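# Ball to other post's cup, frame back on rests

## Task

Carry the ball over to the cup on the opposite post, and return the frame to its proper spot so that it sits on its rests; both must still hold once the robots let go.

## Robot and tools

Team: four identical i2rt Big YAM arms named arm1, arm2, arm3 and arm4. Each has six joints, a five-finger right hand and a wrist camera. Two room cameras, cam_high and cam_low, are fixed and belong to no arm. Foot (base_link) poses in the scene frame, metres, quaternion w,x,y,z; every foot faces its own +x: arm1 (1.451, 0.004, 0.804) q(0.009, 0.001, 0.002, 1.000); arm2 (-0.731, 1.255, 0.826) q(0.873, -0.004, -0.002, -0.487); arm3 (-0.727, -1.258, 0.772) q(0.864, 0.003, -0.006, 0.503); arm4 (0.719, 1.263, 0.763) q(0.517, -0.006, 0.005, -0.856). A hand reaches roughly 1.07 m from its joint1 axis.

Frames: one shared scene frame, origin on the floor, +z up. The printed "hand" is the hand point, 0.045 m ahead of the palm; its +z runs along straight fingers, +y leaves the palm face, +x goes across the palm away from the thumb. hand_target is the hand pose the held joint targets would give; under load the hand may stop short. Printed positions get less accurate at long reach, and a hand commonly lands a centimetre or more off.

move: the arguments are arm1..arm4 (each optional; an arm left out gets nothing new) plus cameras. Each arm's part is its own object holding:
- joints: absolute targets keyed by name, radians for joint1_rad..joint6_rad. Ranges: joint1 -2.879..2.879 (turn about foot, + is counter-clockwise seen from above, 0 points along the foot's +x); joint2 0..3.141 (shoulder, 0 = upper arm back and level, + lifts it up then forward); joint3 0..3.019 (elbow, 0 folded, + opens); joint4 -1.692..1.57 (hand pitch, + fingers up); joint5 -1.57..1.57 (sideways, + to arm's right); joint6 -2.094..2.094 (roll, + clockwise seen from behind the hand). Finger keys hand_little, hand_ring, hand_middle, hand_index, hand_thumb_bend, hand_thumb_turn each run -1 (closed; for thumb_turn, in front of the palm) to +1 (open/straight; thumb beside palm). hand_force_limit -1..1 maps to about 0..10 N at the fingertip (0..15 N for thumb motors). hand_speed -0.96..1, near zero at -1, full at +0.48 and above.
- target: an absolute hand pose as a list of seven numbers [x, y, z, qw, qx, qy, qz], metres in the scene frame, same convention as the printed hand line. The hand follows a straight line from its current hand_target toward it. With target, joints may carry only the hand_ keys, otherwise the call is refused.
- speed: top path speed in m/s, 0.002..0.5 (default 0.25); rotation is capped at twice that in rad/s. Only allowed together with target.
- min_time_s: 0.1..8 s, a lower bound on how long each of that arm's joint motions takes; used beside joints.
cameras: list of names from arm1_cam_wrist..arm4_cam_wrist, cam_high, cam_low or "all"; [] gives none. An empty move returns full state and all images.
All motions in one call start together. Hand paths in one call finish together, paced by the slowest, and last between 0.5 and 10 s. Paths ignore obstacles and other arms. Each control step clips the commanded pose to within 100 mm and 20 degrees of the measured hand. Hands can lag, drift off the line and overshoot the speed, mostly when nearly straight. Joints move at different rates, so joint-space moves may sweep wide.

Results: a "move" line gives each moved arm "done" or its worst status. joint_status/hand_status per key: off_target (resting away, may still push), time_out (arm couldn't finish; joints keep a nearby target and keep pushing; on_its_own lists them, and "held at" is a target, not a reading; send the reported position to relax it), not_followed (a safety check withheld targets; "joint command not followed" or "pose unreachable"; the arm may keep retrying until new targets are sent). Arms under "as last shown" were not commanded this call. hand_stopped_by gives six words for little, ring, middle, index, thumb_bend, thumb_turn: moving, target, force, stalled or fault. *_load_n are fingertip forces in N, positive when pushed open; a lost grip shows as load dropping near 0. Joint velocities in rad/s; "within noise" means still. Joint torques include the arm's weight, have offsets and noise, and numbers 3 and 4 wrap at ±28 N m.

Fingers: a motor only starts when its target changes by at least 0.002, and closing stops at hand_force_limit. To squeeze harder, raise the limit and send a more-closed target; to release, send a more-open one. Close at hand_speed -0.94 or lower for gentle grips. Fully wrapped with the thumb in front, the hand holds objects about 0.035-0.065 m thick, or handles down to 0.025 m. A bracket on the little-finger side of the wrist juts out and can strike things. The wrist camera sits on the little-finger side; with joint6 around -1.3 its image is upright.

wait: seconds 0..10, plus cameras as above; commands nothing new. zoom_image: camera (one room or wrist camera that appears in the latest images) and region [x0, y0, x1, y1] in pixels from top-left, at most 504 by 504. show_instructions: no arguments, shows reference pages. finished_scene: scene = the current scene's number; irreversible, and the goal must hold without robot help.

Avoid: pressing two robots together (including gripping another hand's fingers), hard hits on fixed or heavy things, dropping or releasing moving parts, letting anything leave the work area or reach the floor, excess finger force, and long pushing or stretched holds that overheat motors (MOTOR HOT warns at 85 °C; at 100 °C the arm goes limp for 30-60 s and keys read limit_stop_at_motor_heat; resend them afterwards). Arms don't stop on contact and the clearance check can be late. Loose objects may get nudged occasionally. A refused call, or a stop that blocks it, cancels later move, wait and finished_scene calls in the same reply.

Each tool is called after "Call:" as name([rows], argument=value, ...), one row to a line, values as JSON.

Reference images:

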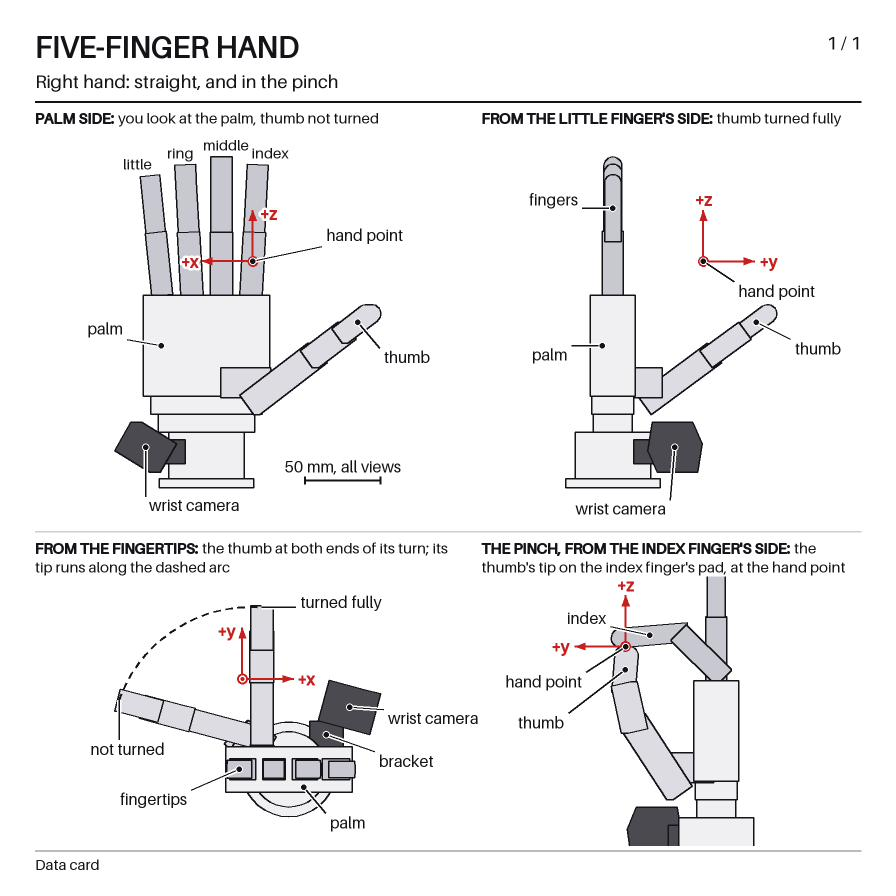

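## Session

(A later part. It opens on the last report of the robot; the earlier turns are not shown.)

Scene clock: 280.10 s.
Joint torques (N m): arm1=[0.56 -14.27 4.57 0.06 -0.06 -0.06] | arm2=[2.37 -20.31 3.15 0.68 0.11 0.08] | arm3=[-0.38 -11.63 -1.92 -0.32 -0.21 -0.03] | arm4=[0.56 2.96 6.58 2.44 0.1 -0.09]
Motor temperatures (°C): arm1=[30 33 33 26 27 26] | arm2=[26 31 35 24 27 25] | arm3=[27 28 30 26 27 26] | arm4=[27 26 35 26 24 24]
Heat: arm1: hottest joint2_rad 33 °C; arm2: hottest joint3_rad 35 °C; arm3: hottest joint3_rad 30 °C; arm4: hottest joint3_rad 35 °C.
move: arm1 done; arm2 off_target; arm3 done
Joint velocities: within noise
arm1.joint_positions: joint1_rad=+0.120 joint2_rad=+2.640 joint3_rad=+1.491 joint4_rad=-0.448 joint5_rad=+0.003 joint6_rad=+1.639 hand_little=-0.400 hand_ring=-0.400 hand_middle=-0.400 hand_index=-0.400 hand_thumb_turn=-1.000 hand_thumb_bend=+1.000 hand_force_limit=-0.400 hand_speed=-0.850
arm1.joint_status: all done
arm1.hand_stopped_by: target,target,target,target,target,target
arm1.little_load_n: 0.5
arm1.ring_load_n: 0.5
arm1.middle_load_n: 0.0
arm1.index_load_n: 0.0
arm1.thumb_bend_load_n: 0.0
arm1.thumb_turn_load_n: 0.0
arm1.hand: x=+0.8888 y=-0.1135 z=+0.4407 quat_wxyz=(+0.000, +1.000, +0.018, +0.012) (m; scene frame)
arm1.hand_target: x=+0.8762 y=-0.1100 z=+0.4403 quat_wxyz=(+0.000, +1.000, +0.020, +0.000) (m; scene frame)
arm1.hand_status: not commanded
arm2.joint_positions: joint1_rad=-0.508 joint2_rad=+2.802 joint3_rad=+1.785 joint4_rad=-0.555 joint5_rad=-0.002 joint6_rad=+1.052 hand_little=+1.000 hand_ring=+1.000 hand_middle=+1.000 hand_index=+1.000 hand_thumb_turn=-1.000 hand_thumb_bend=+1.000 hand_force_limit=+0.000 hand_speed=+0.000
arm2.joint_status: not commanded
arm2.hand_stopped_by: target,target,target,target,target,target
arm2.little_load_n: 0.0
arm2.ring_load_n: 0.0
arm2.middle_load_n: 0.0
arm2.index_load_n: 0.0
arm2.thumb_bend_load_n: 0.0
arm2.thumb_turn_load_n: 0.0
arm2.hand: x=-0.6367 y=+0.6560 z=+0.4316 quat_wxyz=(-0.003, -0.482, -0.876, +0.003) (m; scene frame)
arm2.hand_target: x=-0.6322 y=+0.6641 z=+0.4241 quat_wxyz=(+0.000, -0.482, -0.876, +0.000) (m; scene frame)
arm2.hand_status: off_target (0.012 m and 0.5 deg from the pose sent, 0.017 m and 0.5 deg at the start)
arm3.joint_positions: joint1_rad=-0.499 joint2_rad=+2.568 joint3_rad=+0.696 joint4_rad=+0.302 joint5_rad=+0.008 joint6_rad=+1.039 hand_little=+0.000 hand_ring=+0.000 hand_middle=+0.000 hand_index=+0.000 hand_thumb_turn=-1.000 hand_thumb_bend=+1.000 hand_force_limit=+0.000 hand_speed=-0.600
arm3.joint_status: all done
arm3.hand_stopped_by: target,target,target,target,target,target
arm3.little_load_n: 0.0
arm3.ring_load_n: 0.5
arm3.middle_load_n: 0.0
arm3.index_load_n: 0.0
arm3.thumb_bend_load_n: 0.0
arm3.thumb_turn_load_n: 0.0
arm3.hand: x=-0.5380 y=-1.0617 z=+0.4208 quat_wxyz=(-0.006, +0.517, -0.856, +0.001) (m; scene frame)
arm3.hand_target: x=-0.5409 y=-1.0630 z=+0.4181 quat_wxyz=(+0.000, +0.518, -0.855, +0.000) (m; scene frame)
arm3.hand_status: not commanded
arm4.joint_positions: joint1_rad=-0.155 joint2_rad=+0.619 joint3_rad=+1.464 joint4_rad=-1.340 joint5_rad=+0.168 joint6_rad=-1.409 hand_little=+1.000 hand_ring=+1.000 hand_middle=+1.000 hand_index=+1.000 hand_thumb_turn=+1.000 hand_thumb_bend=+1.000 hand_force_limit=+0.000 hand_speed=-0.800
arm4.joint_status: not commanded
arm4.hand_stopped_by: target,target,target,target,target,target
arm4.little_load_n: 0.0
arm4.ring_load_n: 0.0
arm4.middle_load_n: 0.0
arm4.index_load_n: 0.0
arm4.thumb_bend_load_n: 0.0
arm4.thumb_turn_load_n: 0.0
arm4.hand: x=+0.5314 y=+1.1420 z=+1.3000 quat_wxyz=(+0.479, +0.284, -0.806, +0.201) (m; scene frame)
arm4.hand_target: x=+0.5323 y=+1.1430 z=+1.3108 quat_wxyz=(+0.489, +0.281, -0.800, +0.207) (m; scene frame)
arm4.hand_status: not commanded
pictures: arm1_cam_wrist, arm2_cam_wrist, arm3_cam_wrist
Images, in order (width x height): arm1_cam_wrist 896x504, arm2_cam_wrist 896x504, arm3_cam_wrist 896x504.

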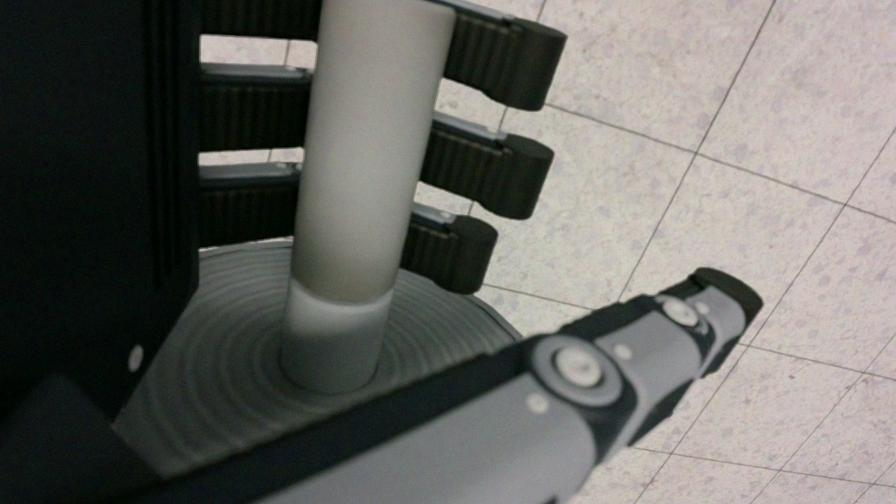

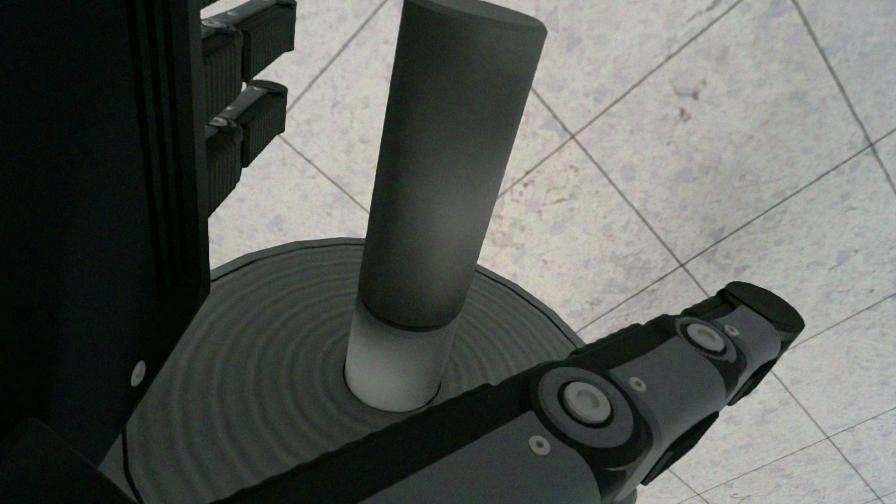

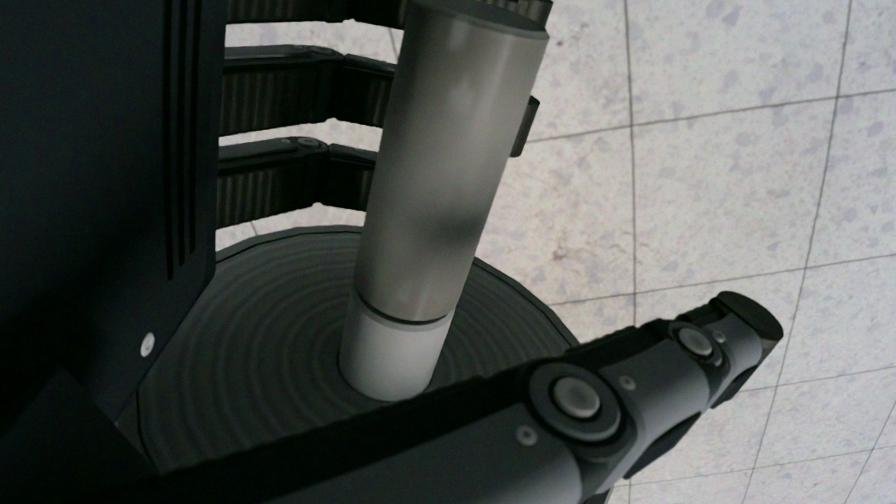

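Call:
move(arm1={"joints":{"hand_ring":-0.6,"hand_middle":-0.98,"hand_index":-0.98,"hand_speed":-0.9,"hand_force_limit":-0.3}}, arm3={"joints":{"hand_little":-0.3,"hand_ring":-0.4,"hand_middle":-0.4,"hand_index":-0.4,"hand_speed":-0.8,"hand_force_limit":-0.4}}, arm2={"joints":{"hand_little":0,"hand_ring":0,"hand_middle":0,"hand_index":0,"hand_speed":-0.6}}, cameras=["arm1_cam_wrist","arm2_cam_wrist","arm3_cam_wrist"])

Call:
move(arm1={"joints":{"hand_thumb_bend":-0.9,"hand_speed":-0.8,"hand_force_limit":-0.5}}, arm3={"joints":{"hand_ring":-0.98,"hand_middle":-0.98,"hand_index":-0.98,"hand_speed":-0.9,"hand_force_limit":-0.3}}, arm2={"joints":{"hand_little":-0.3,"hand_ring":-0.4,"hand_middle":-0.4,"hand_index":-0.4,"hand_speed":-0.8,"hand_force_limit":-0.4}}, cameras=["arm1_cam_wrist","arm2_cam_wrist","arm3_cam_wrist"])

Scene clock: 289.53 s.
Joint torques (N m): arm1=[0.56 -15.21 4.31 -0.21 -0.11 -0.06] | arm2=[2.55 -20.19 3.17 0.76 0.12 0.08] | arm3=[-1.14 -11.58 -2.09 -0.24 -0.16 -0.09] | arm4=[0.67 2.9 6.56 2.45 0.1 -0.09]
Motor temperatures (°C): arm1=[30 33 33 26 27 26] | arm2=[26 31 35 24 27 25] | arm3=[27 28 30 26 27 26] | arm4=[27 26 35 26 24 24]
Heat: arm1: hottest joint2_rad 33 °C; arm2: hottest joint3_rad 35 °C; arm3: hottest joint3_rad 30 °C; arm4: hottest joint3_rad 35 °C.
move: arm1 done; arm2 done; arm3 done
Joint velocities: within noise
arm1.joint_positions: joint1_rad=+0.120 joint2_rad=+2.655 joint3_rad=+1.493 joint4_rad=-0.440 joint5_rad=+0.004 joint6_rad=+1.638 hand_little=-0.400 hand_ring=-0.600 hand_middle=-0.980 hand_index=-0.980 hand_thumb_turn=-1.000 hand_thumb_bend=+1.000 hand_force_limit=-0.300 hand_speed=-0.900
arm1.joint_status: all done
arm1.hand_stopped_by: target,target,target,target,target,target
arm1.little_load_n: 0.0
arm1.ring_load_n: 0.0
arm1.middle_load_n: 1.0
arm1.index_load_n: 0.0
arm1.thumb_bend_load_n: 0.0
arm1.thumb_turn_load_n: 0.0
arm1.hand: x=+0.8933 y=-0.1128 z=+0.4330 quat_wxyz=(-0.001, +1.000, +0.018, +0.015) (m; scene frame)
arm1.hand_target: x=+0.8763 y=-0.1100 z=+0.4403 quat_wxyz=(+0.000, +1.000, +0.021, +0.000) (m; scene frame)
arm1.hand_status: not commanded
arm2.joint_positions: joint1_rad=-0.508 joint2_rad=+2.802 joint3_rad=+1.785 joint4_rad=-0.555 joint5_rad=-0.002 joint6_rad=+1.053 hand_little=+0.000 hand_ring=+0.000 hand_middle=+0.000 hand_index=+0.000 hand_thumb_turn=-1.000 hand_thumb_bend=+1.000 hand_force_limit=+0.000 hand_speed=-0.600
arm2.joint_status: all done
arm2.hand_stopped_by: target,target,target,target,target,target
arm2.little_load_n: 0.0
arm2.ring_load_n: 0.0
arm2.middle_load_n: 0.0
arm2.index_load_n: 0.0
arm2.thumb_bend_load_n: 0.0
arm2.thumb_turn_load_n: 0.5
arm2.hand: x=-0.6367 y=+0.6559 z=+0.4316 quat_wxyz=(-0.003, -0.483, -0.876, +0.003) (m; scene frame)
arm2.hand_target: x=-0.6322 y=+0.6641 z=+0.4242 quat_wxyz=(+0.000, -0.482, -0.876, +0.000) (m; scene frame)
arm2.hand_status: not commanded
arm3.joint_positions: joint1_rad=-0.499 joint2_rad=+2.568 joint3_rad=+0.697 joint4_rad=+0.302 joint5_rad=+0.008 joint6_rad=+1.039 hand_little=-0.300 hand_ring=-0.400 hand_middle=-0.400 hand_index=-0.400 hand_thumb_turn=-1.000 hand_thumb_bend=+1.000 hand_force_limit=-0.400 hand_speed=-0.800
arm3.joint_status: all done
arm3.hand_stopped_by: target,target,target,target,target,target
arm3.little_load_n: 0.0
arm3.ring_load_n: 0.0
arm3.middle_load_n: 0.0
arm3.index_load_n: 0.0
arm3.thumb_bend_load_n: 0.0
arm3.thumb_turn_load_n: 0.0
arm3.hand: x=-0.5374 y=-1.0613 z=+0.4207 quat_wxyz=(-0.007, +0.517, -0.856, +0.001) (m; scene frame)
arm3.hand_target: x=-0.5409 y=-1.0630 z=+0.4181 quat_wxyz=(+0.000, +0.518, -0.855, +0.000) (m; scene frame)
arm3.hand_status: not commanded
arm4: as last shown
pictures: arm1_cam_wrist, arm2_cam_wrist, arm3_cam_wrist
Images, in order (width x height): arm1_cam_wrist 896x504, arm2_cam_wrist 896x504, arm3_cam_wrist 896x504.

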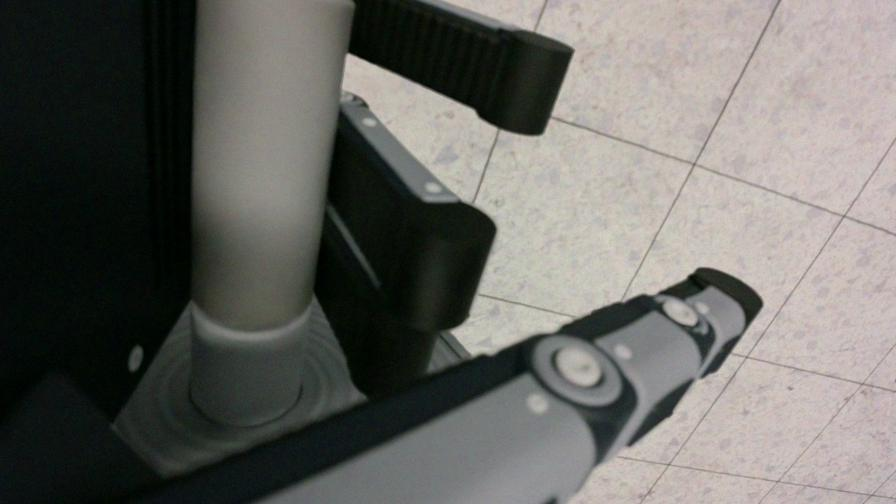

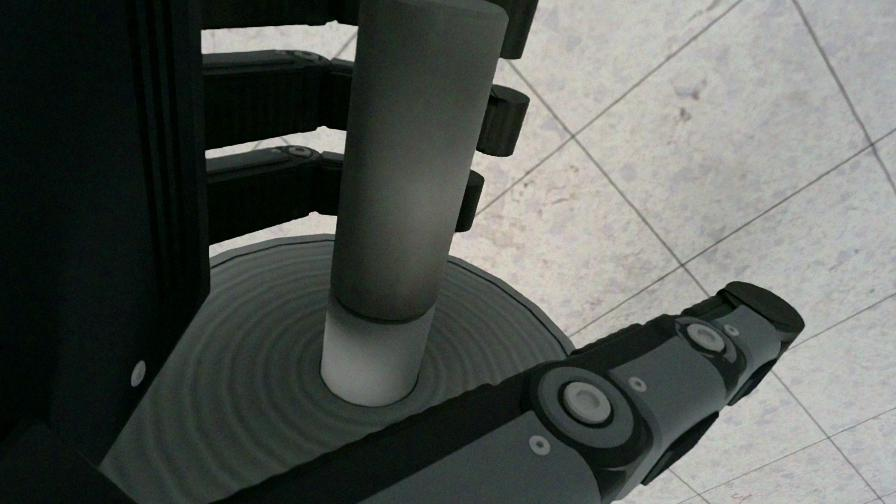

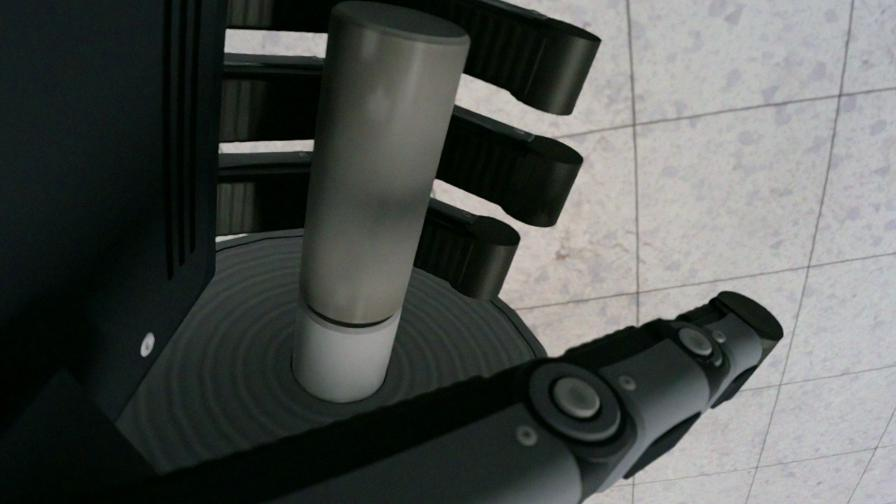

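Scene clock: 296.43 s.
Joint torques (N m): arm1=[0.97 -15.5 4.29 -0.2 -0.31 -0.04] | arm2=[1.49 -20.37 3.08 0.65 0.03 0.08] | arm3=[-0.73 -12.51 -2.41 -0.31 -0.13 -0.04] | arm4=[0.62 2.96 6.57 2.44 0.1 -0.09]
Motor temperatures (°C): arm1=[30 33 33 26 27 26] | arm2=[26 31 35 24 27 25] | arm3=[27 28 30 26 27 26] | arm4=[27 26 35 26 24 24]
Heat: arm1: hottest joint2_rad 33 °C; arm2: hottest joint3_rad 35 °C; arm3: hottest joint3_rad 30 °C; arm4: hottest joint3_rad 35 °C.
move: arm1 off_target; arm2 done; arm3 done
Joint velocities: within noise
arm1.joint_positions: joint1_rad=+0.115 joint2_rad=+2.660 joint3_rad=+1.493 joint4_rad=-0.440 joint5_rad=+0.009 joint6_rad=+1.636 hand_little=-0.400 hand_ring=-0.600 hand_middle=-0.980 hand_index=-0.980 hand_thumb_turn=-1.000 hand_thumb_bend=+0.489 hand_force_limit=-0.500 hand_speed=-0.800
arm1.joint_status: hand_thumb_bend off_target (ended at +0.489, target -0.900); the others done
arm1.hand_stopped_by: target,target,target,target,force,target
arm1.little_load_n: 0.0
arm1.ring_load_n: 0.0
arm1.middle_load_n: 0.5
arm1.index_load_n: 0.0
arm1.thumb_bend_load_n: 3.5
arm1.thumb_turn_load_n: 1.5
arm1.hand: x=+0.8954 y=-0.1086 z=+0.4298 quat_wxyz=(-0.004, +1.000, +0.016, +0.018) (m; scene frame)
arm1.hand_target: x=+0.8762 y=-0.1099 z=+0.4404 quat_wxyz=(+0.000, +1.000, +0.021, +0.000) (m; scene frame)
arm1.hand_status: not commanded
arm2.joint_positions: joint1_rad=-0.508 joint2_rad=+2.802 joint3_rad=+1.785 joint4_rad=-0.555 joint5_rad=-0.002 joint6_rad=+1.053 hand_little=-0.300 hand_ring=-0.400 hand_middle=-0.400 hand_index=-0.400 hand_thumb_turn=-1.000 hand_thumb_bend=+1.000 hand_force_limit=-0.400 hand_speed=-0.800
arm2.joint_status: all done
arm2.hand_stopped_by: target,target,target,target,target,target
arm2.little_load_n: 0.0
arm2.ring_load_n: 0.0
arm2.middle_load_n: 0.0
arm2.index_load_n: 0.0
arm2.thumb_bend_load_n: 0.0
arm2.thumb_turn_load_n: 0.0
arm2.hand: x=-0.6367 y=+0.6559 z=+0.4316 quat_wxyz=(-0.003, -0.483, -0.876, +0.003) (m; scene frame)
arm2.hand_target: x=-0.6322 y=+0.6641 z=+0.4242 quat_wxyz=(+0.000, -0.482, -0.876, +0.000) (m; scene frame)
arm2.hand_status: not commanded
arm3.joint_positions: joint1_rad=-0.499 joint2_rad=+2.572 joint3_rad=+0.701 joint4_rad=+0.298 joint5_rad=+0.007 joint6_rad=+1.039 hand_little=-0.300 hand_ring=-0.980 hand_middle=-0.980 hand_index=-0.980 hand_thumb_turn=-1.000 hand_thumb_bend=+1.000 hand_force_limit=-0.300 hand_speed=-0.900
arm3.joint_status: all done
arm3.hand_stopped_by: target,target,target,target,target,target
arm3.little_load_n: 0.0
arm3.ring_load_n: 0.0
arm3.middle_load_n: 0.0
arm3.index_load_n: 1.0
arm3.thumb_bend_load_n: 0.0
arm3.thumb_turn_load_n: 0.0
arm3.hand: x=-0.5381 y=-1.0614 z=+0.4193 quat_wxyz=(-0.004, +0.517, -0.856, +0.000) (m; scene frame)
arm3.hand_target: x=-0.5410 y=-1.0631 z=+0.4180 quat_wxyz=(+0.000, +0.518, -0.855, +0.000) (m; scene frame)
arm3.hand_status: not commanded
arm4: as last shown
pictures: arm1_cam_wrist, arm2_cam_wrist, arm3_cam_wrist
Images, in order (width x height): arm1_cam_wrist 896x504, arm2_cam_wrist 896x504, arm3_cam_wrist 896x504.

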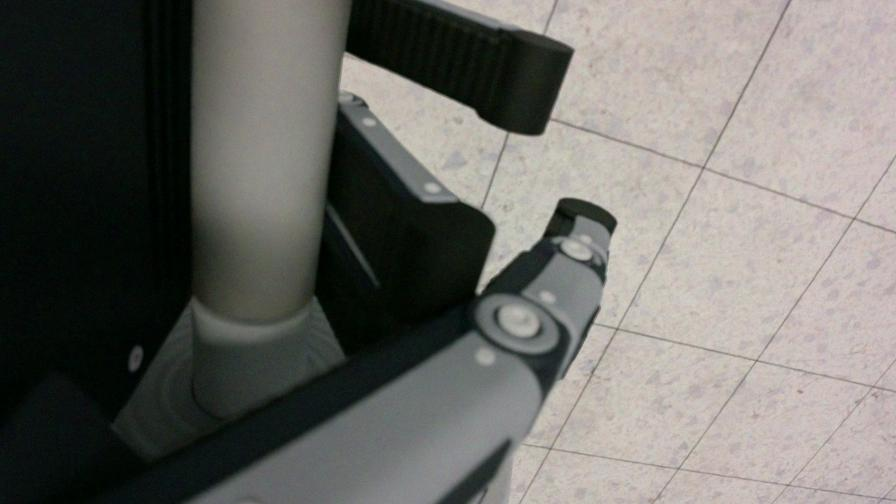

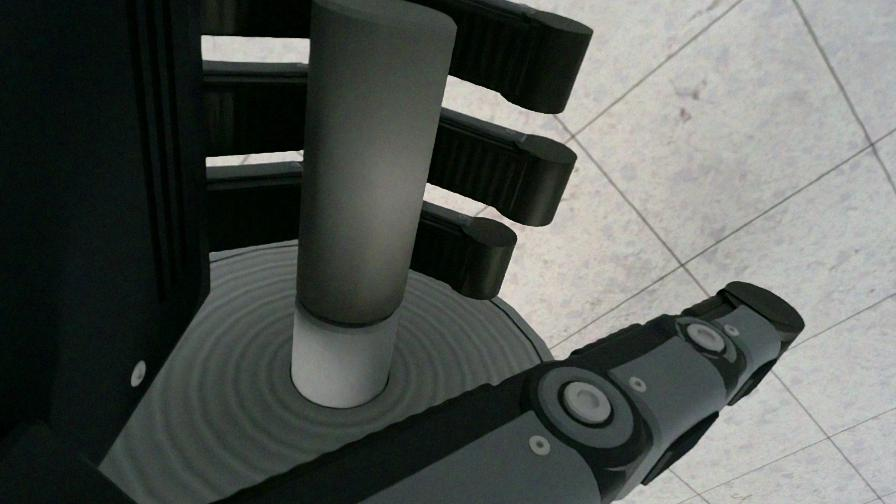

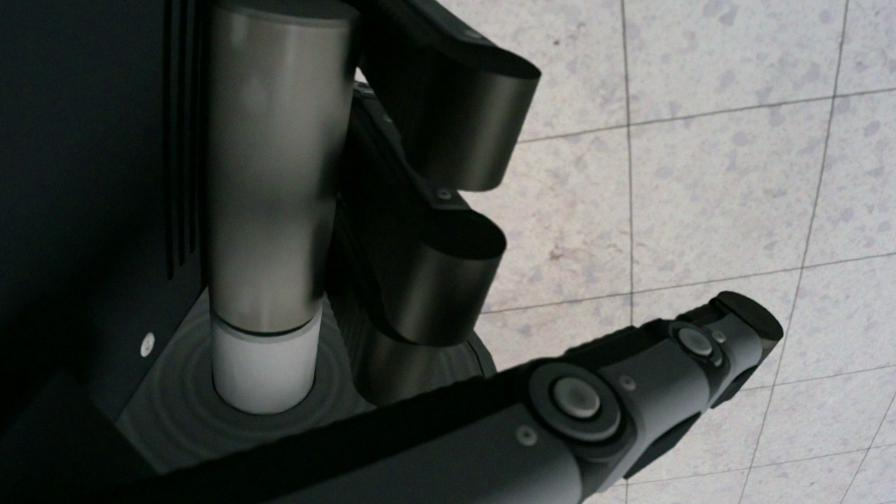

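Call:
move(arm3={"joints":{"hand_thumb_bend":-0.9,"hand_speed":-0.8,"hand_force_limit":-0.5}}, arm2={"joints":{"hand_ring":-0.98,"hand_middle":-0.98,"hand_index":-0.98,"hand_speed":-0.9,"hand_force_limit":-0.3}})

Call:
move(arm2={"joints":{"hand_thumb_bend":-0.9,"hand_speed":-0.8,"hand_force_limit":-0.5}}, cameras=["arm1_cam_wrist","arm2_cam_wrist","arm3_cam_wrist","cam_high","cam_low"])

Scene clock: 307.07 s.
Joint torques (N m): arm1=[1.08 -15.56 4.31 -0.2 -0.31 -0.04] | arm2=[1.32 -20.42 3.71 0.2 0.1 -0.01] | arm3=[-0.97 -11.58 -2.47 -0.28 -0.23 -0.02] | arm4=[0.62 2.96 6.56 2.44 0.1 -0.09]
Motor temperatures (°C): arm1=[30 32 33 26 27 26] | arm2=[26 31 34 24 27 25] | arm3=[27 28 30 26 27 26] | arm4=[27 26 35 26 24 24]
Heat: arm1: hottest joint3_rad 33 °C; arm2: hottest joint3_rad 34 °C; arm3: hottest joint3_rad 30 °C; arm4: hottest joint3_rad 35 °C.
move: arm2 done; arm3 off_target
Joint velocities: within noise
arm1, arm4: as last shown
arm1.joint_positions: joint1_rad=+0.113 joint2_rad=+2.660 joint3_rad=+1.493 joint4_rad=-0.440 joint5_rad=+0.009 joint6_rad=+1.636 hand_little=-0.400 hand_ring=-0.600 hand_middle=-0.980 hand_index=-0.980 hand_thumb_turn=-1.000 hand_thumb_bend=+0.489 hand_force_limit=-0.500 hand_speed=-0.800
arm1.little_load_n: 0.5
arm1.thumb_bend_load_n: 4.0
arm1.hand: x=+0.8952 y=-0.1076 z=+0.4298 quat_wxyz=(-0.004, +1.000, +0.015, +0.018) (m; scene frame)
arm1.hand_target: x=+0.8762 y=-0.1099 z=+0.4404 quat_wxyz=(+0.000, +1.000, +0.020, +0.000) (m; scene frame)
arm2.joint_positions: joint1_rad=-0.500 joint2_rad=+2.809 joint3_rad=+1.778 joint4_rad=-0.549 joint5_rad=-0.003 joint6_rad=+1.055 hand_little=-0.300 hand_ring=-0.980 hand_middle=-0.980 hand_index=-0.980 hand_thumb_turn=-1.000 hand_thumb_bend=+1.000 hand_force_limit=-0.300 hand_speed=-0.900
arm2.joint_status: all done
arm2.hand_stopped_by: target,target,target,target,target,target
arm2.little_load_n: 0.0
arm2.ring_load_n: 0.5
arm2.middle_load_n: 0.0
arm2.index_load_n: 2.0
arm2.thumb_bend_load_n: 0.0
arm2.thumb_turn_load_n: 0.0
arm2.hand: x=-0.6319 y=+0.6629 z=+0.4262 quat_wxyz=(-0.001, -0.480, -0.877, +0.000) (m; scene frame)
arm2.hand_target: x=-0.6321 y=+0.6640 z=+0.4242 quat_wxyz=(+0.000, -0.482, -0.876, +0.000) (m; scene frame)
arm2.hand_status: not commanded
arm3.joint_positions: joint1_rad=-0.499 joint2_rad=+2.574 joint3_rad=+0.701 joint4_rad=+0.298 joint5_rad=+0.010 joint6_rad=+1.034 hand_little=-0.300 hand_ring=-0.980 hand_middle=-0.980 hand_index=-0.979 hand_thumb_turn=-1.000 hand_thumb_bend=+0.489 hand_force_limit=-0.500 hand_speed=-0.800
arm3.joint_status: hand_thumb_bend off_target (ended at +0.489, target -0.900); the others done
arm3.hand_stopped_by: target,target,target,target,force,target
arm3.little_load_n: 0.0
arm3.ring_load_n: 0.0
arm3.middle_load_n: 0.0
arm3.index_load_n: 1.5
arm3.thumb_bend_load_n: 4.0
arm3.thumb_turn_load_n: 1.0
arm3.hand: x=-0.5387 y=-1.0624 z=+0.4188 quat_wxyz=(-0.004, +0.519, -0.855, +0.002) (m; scene frame)
arm3.hand_target: x=-0.5411 y=-1.0631 z=+0.4180 quat_wxyz=(+0.000, +0.518, -0.855, +0.000) (m; scene frame)
arm3.hand_status: not commanded
pictures: none

Scene clock: 313.97 s.
Joint torques (N m): arm1=[1.08 -15.5 4.3 -0.2 -0.31 -0.04] | arm2=[1.2 -20.13 3.62 0.28 0.11 0.02] | arm3=[-0.5 -11.75 -2.43 -0.24 -0.27 0.02] | arm4=[0.67 2.96 6.57 2.44 0.1 -0.09]
Motor temperatures (°C): arm1=[30 32 32 26 27 26] | arm2=[26 32 34 24 27 25] | arm3=[27 28 29 26 27 26] | arm4=[27 26 35 26 24 24]
Heat: arm1: hottest joint2_rad 32 °C; arm2: hottest joint3_rad 34 °C; arm3: hottest joint3_rad 29 °C; arm4: hottest joint3_rad 35 °C.
move: arm2 off_target
Joint velocities: within noise
arm1, arm3, arm4: as last shown
arm1.little_load_n: 0.0
arm1.index_load_n: 0.5
arm2.joint_positions: joint1_rad=-0.500 joint2_rad=+2.809 joint3_rad=+1.778 joint4_rad=-0.549 joint5_rad=-0.003 joint6_rad=+1.055 hand_little=-0.300 hand_ring=-0.980 hand_middle=-0.980 hand_index=-0.980 hand_thumb_turn=-1.000 hand_thumb_bend=+0.489 hand_force_limit=-0.500 hand_speed=-0.800
arm2.joint_status: hand_thumb_bend off_target (ended at +0.489, target -0.900); the others done
arm2.hand_stopped_by: target,target,target,target,force,target
arm2.little_load_n: 0.0
arm2.ring_load_n: 0.0
arm2.middle_load_n: -0.5
arm2.index_load_n: 2.0
arm2.thumb_bend_load_n: 4.5
arm2.thumb_turn_load_n: 1.5
arm2.hand: x=-0.6319 y=+0.6629 z=+0.4262 quat_wxyz=(-0.001, -0.480, -0.877, +0.000) (m; scene frame)
arm2.hand_target: x=-0.6322 y=+0.6640 z=+0.4242 quat_wxyz=(+0.000, -0.482, -0.876, +0.000) (m; scene frame)
arm2.hand_status: not commanded
arm3.index_load_n: 1.0
arm3.thumb_turn_load_n: 1.5
arm4.ring_load_n: 0.5
pictures: arm1_cam_wrist, arm2_cam_wrist, arm3_cam_wrist, cam_high, cam_low
Images, in order (width x height): arm1_cam_wrist 896x504, arm2_cam_wrist 896x504, arm3_cam_wrist 896x504, cam_high 896x504, cam_low 896x504.

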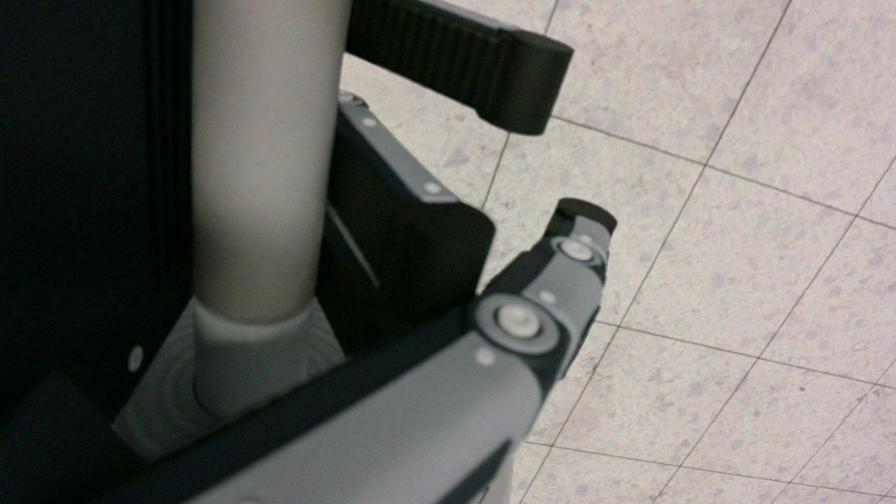

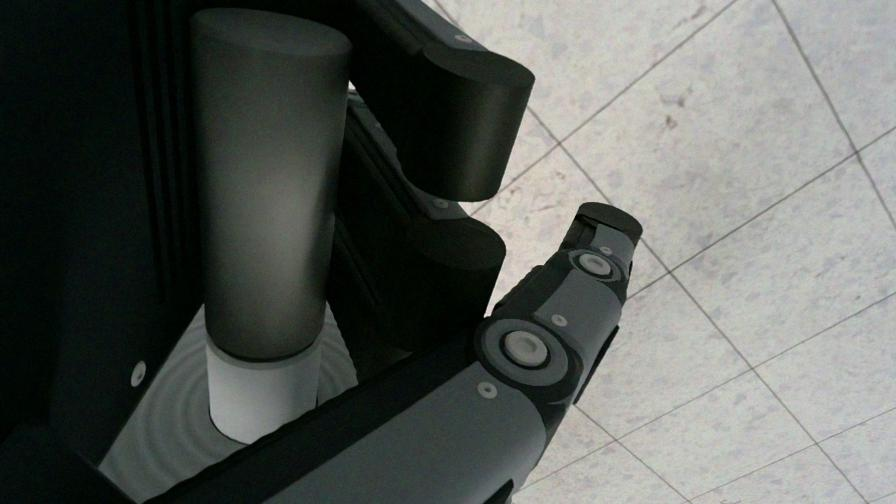

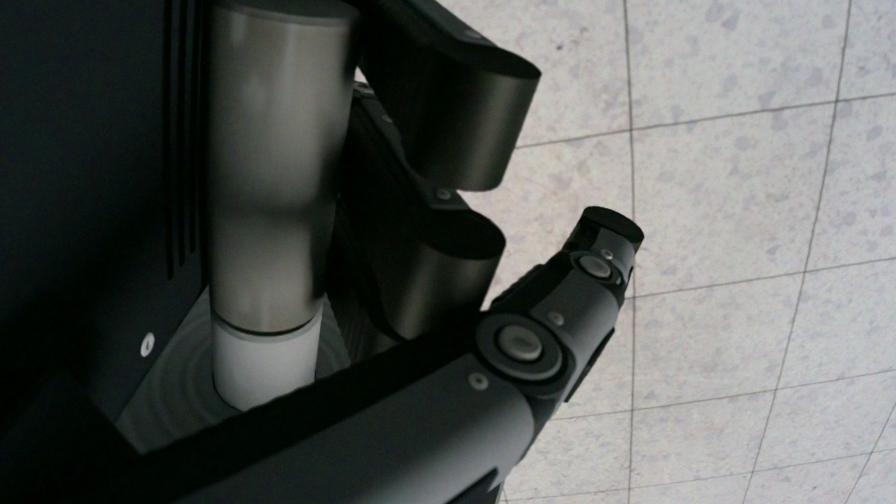

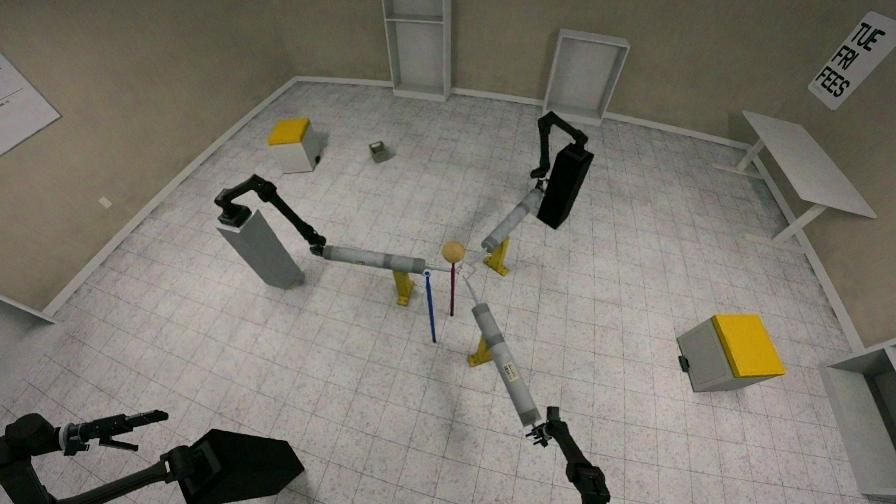

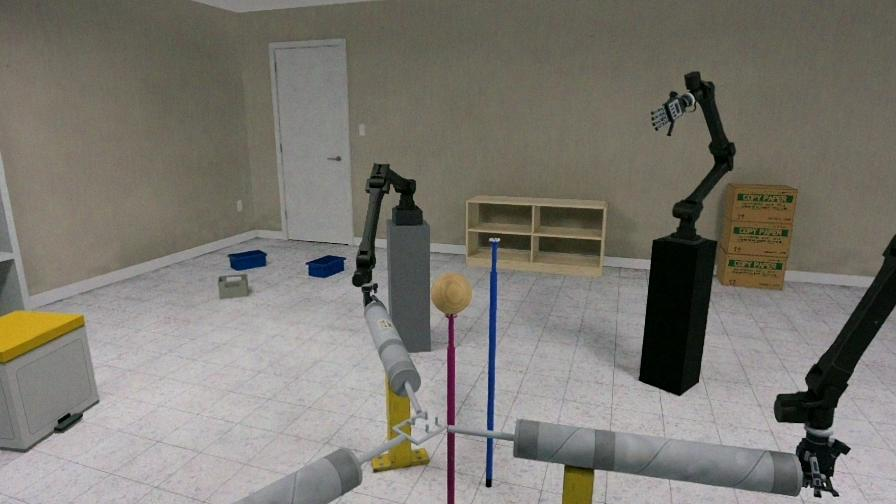

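Call:
move(arm1={"target":[0.8762,-0.11,0.64,0,0.9998,0.0205,0],"speed":0.06}, arm2={"target":[-0.6322,0.664,0.624,0,0.4818,0.8763,0],"speed":0.06}, arm3={"target":[-0.541,-1.063,0.618,0,-0.5180,0.8554,0],"speed":0.06}, cameras=["cam_high","cam_low"])

Call:
zoom_image(camera="cam_low", region=[360, 300, 520, 420])

Call:
zoom_image(camera="cam_high", region=[410, 220, 510, 300])

Scene clock: 334.53 s.
Joint torques (N m): arm1=[1.2 -18.26 4.23 -0.76 -0.19 -0.02] | arm2=[1.73 -23 4.21 -0.77 -0.07 0.01] | arm3=[-0.79 -11.4 1.01 -0.53 -0.04 0.02] | arm4=[0.56 2.96 6.56 2.43 0.11 -0.09]
Motor temperatures (°C): arm1=[30 32 32 26 27 26] | arm2=[26 33 34 24 27 25] | arm3=[27 29 29 26 27 26] | arm4=[27 26 35 26 24 24]
Heat: arm1: hottest joint2_rad 32 °C; arm2: hottest joint3_rad 34 °C; arm3: hottest joint2_rad 29 °C; arm4: hottest joint3_rad 35 °C.
move: arm1 off_target; arm2 off_target; arm3 done
Joint velocities: within noise
arm1.joint_positions: joint1_rad=+0.113 joint2_rad=+2.272 joint3_rad=+1.337 joint4_rad=-0.691 joint5_rad=+0.006 joint6_rad=+1.636 hand_little=-0.400 hand_ring=-0.600 hand_middle=-0.980 hand_index=-0.980 hand_thumb_turn=-1.000 hand_thumb_bend=+0.489 hand_force_limit=-0.500 hand_speed=-0.800
arm1.joint_status: not commanded
arm1.hand_stopped_by: target,target,target,target,force,target
arm1.little_load_n: 0.0
arm1.ring_load_n: 0.0
arm1.middle_load_n: 0.5
arm1.index_load_n: 0.0
arm1.thumb_bend_load_n: 4.0
arm1.thumb_turn_load_n: 1.5
arm1.hand: x=+0.8942 y=-0.1074 z=+0.6039 quat_wxyz=(-0.003, +1.000, +0.015, +0.027) (m; scene frame)
arm1.hand_target: x=+0.8768 y=-0.1099 z=+0.6387 quat_wxyz=(+0.000, +1.000, +0.020, +0.000) (m; scene frame)
arm1.hand_status: off_target (0.040 m and 3.1 deg from the pose sent, 0.211 m and 2.1 deg at the start)
arm2.joint_positions: joint1_rad=-0.499 joint2_rad=+2.421 joint3_rad=+1.553 joint4_rad=-0.724 joint5_rad=+0.002 joint6_rad=+1.056 hand_little=-0.300 hand_ring=-0.980 hand_middle=-0.980 hand_index=-0.980 hand_thumb_turn=-1.000 hand_thumb_bend=+0.489 hand_force_limit=-0.500 hand_speed=-0.800
arm2.joint_status: not commanded
arm2.hand_stopped_by: target,target,target,target,force,target
arm2.little_load_n: 0.0
arm2.ring_load_n: 1.0
arm2.middle_load_n: -0.5
arm2.index_load_n: 0.0
arm2.thumb_bend_load_n: 4.5
arm2.thumb_turn_load_n: 1.5
arm2.hand: x=-0.6325 y=+0.6684 z=+0.6012 quat_wxyz=(+0.004, -0.480, -0.877, -0.005) (m; scene frame)
arm2.hand_target: x=-0.6321 y=+0.6639 z=+0.6233 quat_wxyz=(+0.000, -0.482, -0.876, +0.000) (m; scene frame)
arm2.hand_status: off_target (0.023 m and 0.8 deg from the pose sent, 0.198 m and 0.3 deg at the start)
arm3.joint_positions: joint1_rad=-0.498 joint2_rad=+1.834 joint3_rad=+0.480 joint4_rad=-0.231 joint5_rad=+0.005 joint6_rad=+1.034 hand_little=-0.300 hand_ring=-0.980 hand_middle=-0.980 hand_index=-0.979 hand_thumb_turn=-1.000 hand_thumb_bend=+0.489 hand_force_limit=-0.500 hand_speed=-0.800
arm3.joint_status: not commanded
arm3.hand_stopped_by: target,target,target,target,force,target
arm3.little_load_n: 0.0
arm3.ring_load_n: 0.5
arm3.middle_load_n: -0.5
arm3.index_load_n: 2.0
arm3.thumb_bend_load_n: 4.0
arm3.thumb_turn_load_n: 1.5
arm3.hand: x=-0.5394 y=-1.0629 z=+0.6127 quat_wxyz=(+0.001, +0.519, -0.855, +0.000) (m; scene frame)
arm3.hand_target: x=-0.5410 y=-1.0630 z=+0.6177 quat_wxyz=(+0.000, +0.518, -0.855, +0.000) (m; scene frame)
arm3.hand_status: done (0.006 m and 0.2 deg from the pose sent, 0.199 m and 0.5 deg at the start)
arm4: as last shown
arm4.ring_load_n: 0.0
pictures: cam_high, cam_low
Images, in order (width x height): cam_high 896x504, cam_low 896x504.

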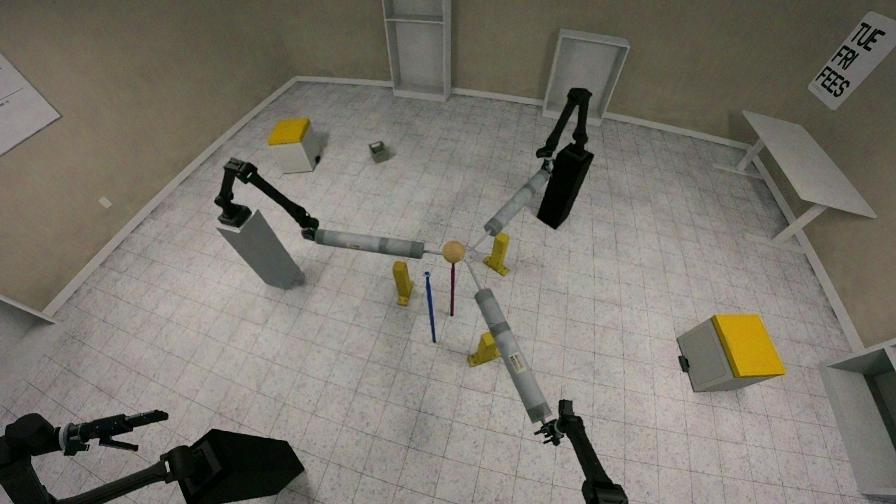

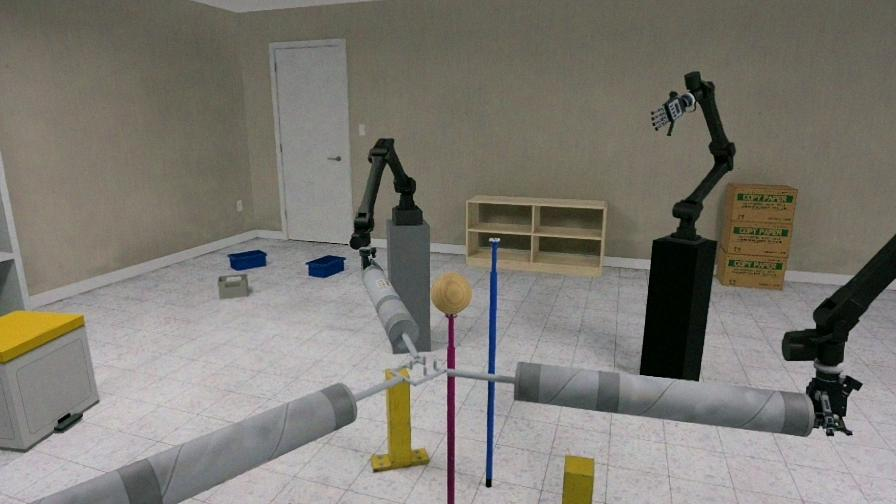

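Scaled by 3.150.

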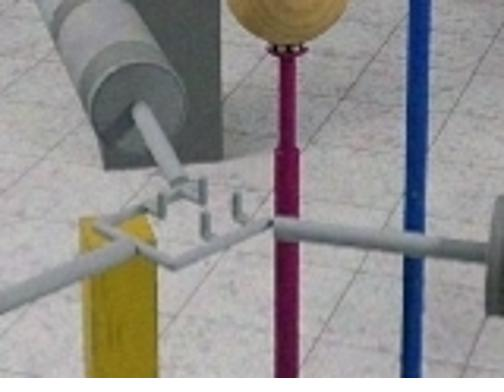

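Scaled by 5.040.

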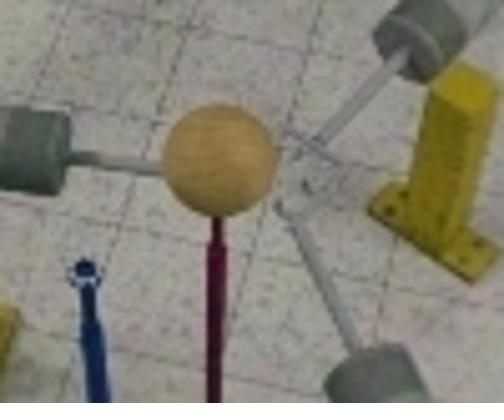

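Call:
move(arm1={"target":[0.904,-0.057,0.66,0,0.9998,0.0205,0],"speed":0.06}, arm2={"target":[-0.604,0.717,0.64,0,0.4818,0.8763,0],"speed":0.06}, arm3={"target":[-0.513,-1.010,0.618,0,-0.5180,0.8554,0],"speed":0.06}, cameras=["cam_high","cam_low"])

Call:
zoom_image(camera="cam_low", region=[380, 300, 500, 400])

Call:
zoom_image(camera="cam_high", region=[410, 210, 510, 290])

Scene clock: 357.00 s.
Joint torques (N m): arm1=[0.73 -17.14 3.88 -0.27 -0.25 -0.09] | arm2=[2.43 -22.18 3.18 -0.4 0.02 0.07] | arm3=[-0.26 -10.05 3.86 -0.7 -0.04 0.11] | arm4=[0.67 2.9 6.56 2.45 0.1 -0.09]
Motor temperatures (°C): arm1=[30 33 32 26 27 26] | arm2=[26 34 34 24 27 25] | arm3=[27 29 29 26 27 26] | arm4=[27 26 35 26 24 24]
Heat: arm1: hottest joint2_rad 33 °C; arm2: hottest joint2_rad 34 °C; arm3: hottest joint2_rad 29 °C; arm4: hottest joint3_rad 35 °C.
move: arm1 off_target; arm2 off_target; arm3 done
Joint velocities: within noise
arm1.joint_positions: joint1_rad=+0.023 joint2_rad=+2.177 joint3_rad=+1.232 joint4_rad=-0.688 joint5_rad=+0.008 joint6_rad=+1.546 hand_little=-0.400 hand_ring=-0.600 hand_middle=-0.980 hand_index=-0.980 hand_thumb_turn=-1.000 hand_thumb_bend=+0.489 hand_force_limit=-0.500 hand_speed=-0.800
arm1.joint_status: not commanded
arm1.hand_stopped_by: target,target,target,target,force,target
arm1.little_load_n: 0.0
arm1.ring_load_n: 0.0
arm1.middle_load_n: 1.0
arm1.index_load_n: 0.0
arm1.thumb_bend_load_n: 4.0
arm1.thumb_turn_load_n: 1.5
arm1.hand: x=+0.9215 y=-0.0595 z=+0.6285 quat_wxyz=(-0.002, +0.999, +0.016, +0.031) (m; scene frame)
arm1.hand_target: x=+0.9044 y=-0.0570 z=+0.6591 quat_wxyz=(+0.000, +1.000, +0.020, +0.000) (m; scene frame)
arm1.hand_status: off_target (0.036 m and 3.6 deg from the pose sent, 0.076 m and 3.1 deg at the start)
arm2.joint_positions: joint1_rad=-0.454 joint2_rad=+2.300 joint3_rad=+1.361 joint4_rad=-0.658 joint5_rad=-0.001 joint6_rad=+1.109 hand_little=-0.300 hand_ring=-0.980 hand_middle=-0.980 hand_index=-0.980 hand_thumb_turn=-1.000 hand_thumb_bend=+0.489 hand_force_limit=-0.500 hand_speed=-0.800
arm2.joint_status: not commanded
arm2.hand_stopped_by: target,target,target,target,force,target
arm2.little_load_n: 0.0
arm2.ring_load_n: 1.0
arm2.middle_load_n: 0.0
arm2.index_load_n: 0.0
arm2.thumb_bend_load_n: 4.5
arm2.thumb_turn_load_n: 1.0
arm2.hand: x=-0.6100 y=+0.7185 z=+0.6226 quat_wxyz=(+0.005, -0.483, -0.875, -0.007) (m; scene frame)
arm2.hand_target: x=-0.6041 y=+0.7171 z=+0.6394 quat_wxyz=(+0.000, -0.482, -0.876, +0.000) (m; scene frame)
arm2.hand_status: off_target (0.019 m and 1.0 deg from the pose sent, 0.068 m and 0.8 deg at the start)
arm3.joint_positions: joint1_rad=-0.408 joint2_rad=+1.863 joint3_rad=+0.605 joint4_rad=-0.318 joint5_rad=+0.003 joint6_rad=+1.120 hand_little=-0.300 hand_ring=-0.980 hand_middle=-0.980 hand_index=-0.979 hand_thumb_turn=-1.000 hand_thumb_bend=+0.489 hand_force_limit=-0.500 hand_speed=-0.800
arm3.joint_status: not commanded
arm3.hand_stopped_by: target,target,target,target,force,target
arm3.little_load_n: 0.0
arm3.ring_load_n: 0.0
arm3.middle_load_n: -0.5
arm3.index_load_n: 2.0
arm3.thumb_bend_load_n: 4.0
arm3.thumb_turn_load_n: 1.5
arm3.hand: x=-0.5154 y=-1.0143 z=+0.6178 quat_wxyz=(-0.003, +0.522, -0.853, -0.001) (m; scene frame)
arm3.hand_target: x=-0.5130 y=-1.0101 z=+0.6181 quat_wxyz=(+0.000, +0.518, -0.855, +0.000) (m; scene frame)
arm3.hand_status: done (0.005 m and 0.6 deg from the pose sent, 0.059 m and 0.2 deg at the start)
arm4: as last shown
pictures: cam_high, cam_low
Images, in order (width x height): cam_high 896x504, cam_low 896x504.

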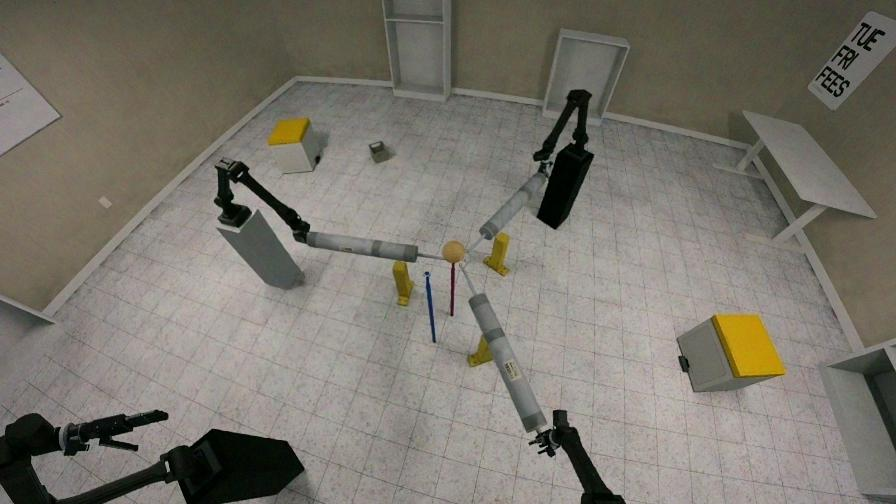

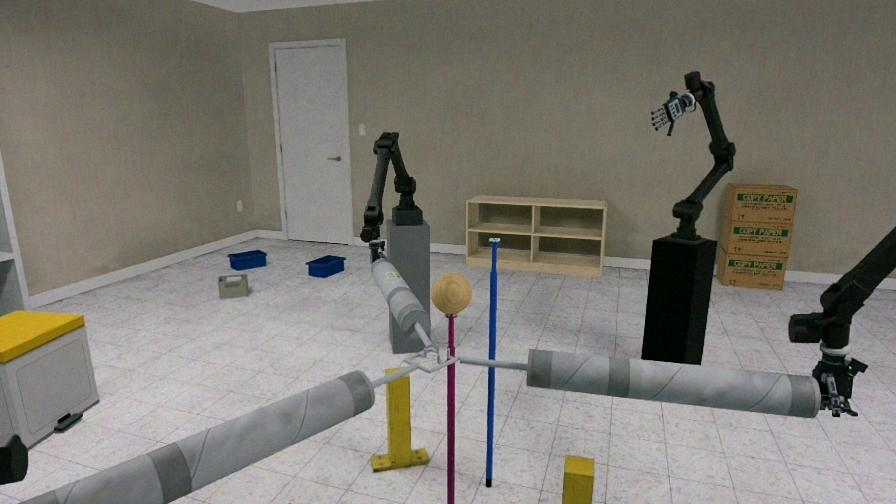

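Scaled by 4.200.

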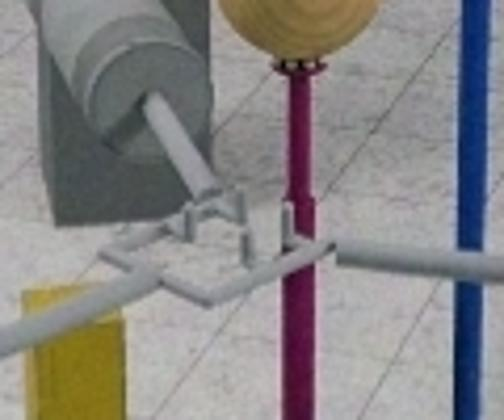

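Scaled by 5.040.

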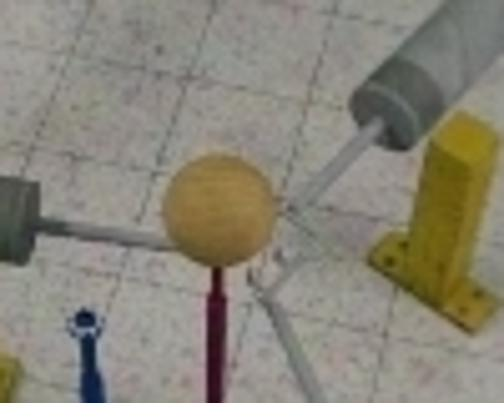

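Call:
zoom_image(camera="cam_high", region=[440, 236, 490, 276])

Call:
zoom_image(camera="cam_low", region=[395, 335, 465, 380])

Scaled by 10.080.

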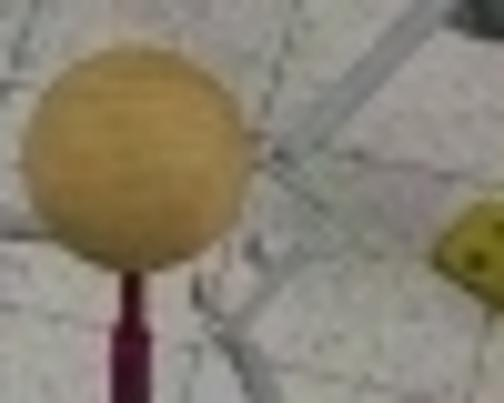

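Scaled by 7.200.

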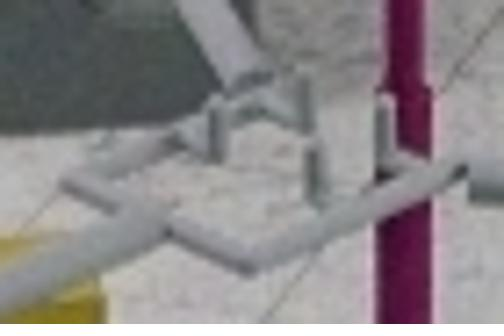

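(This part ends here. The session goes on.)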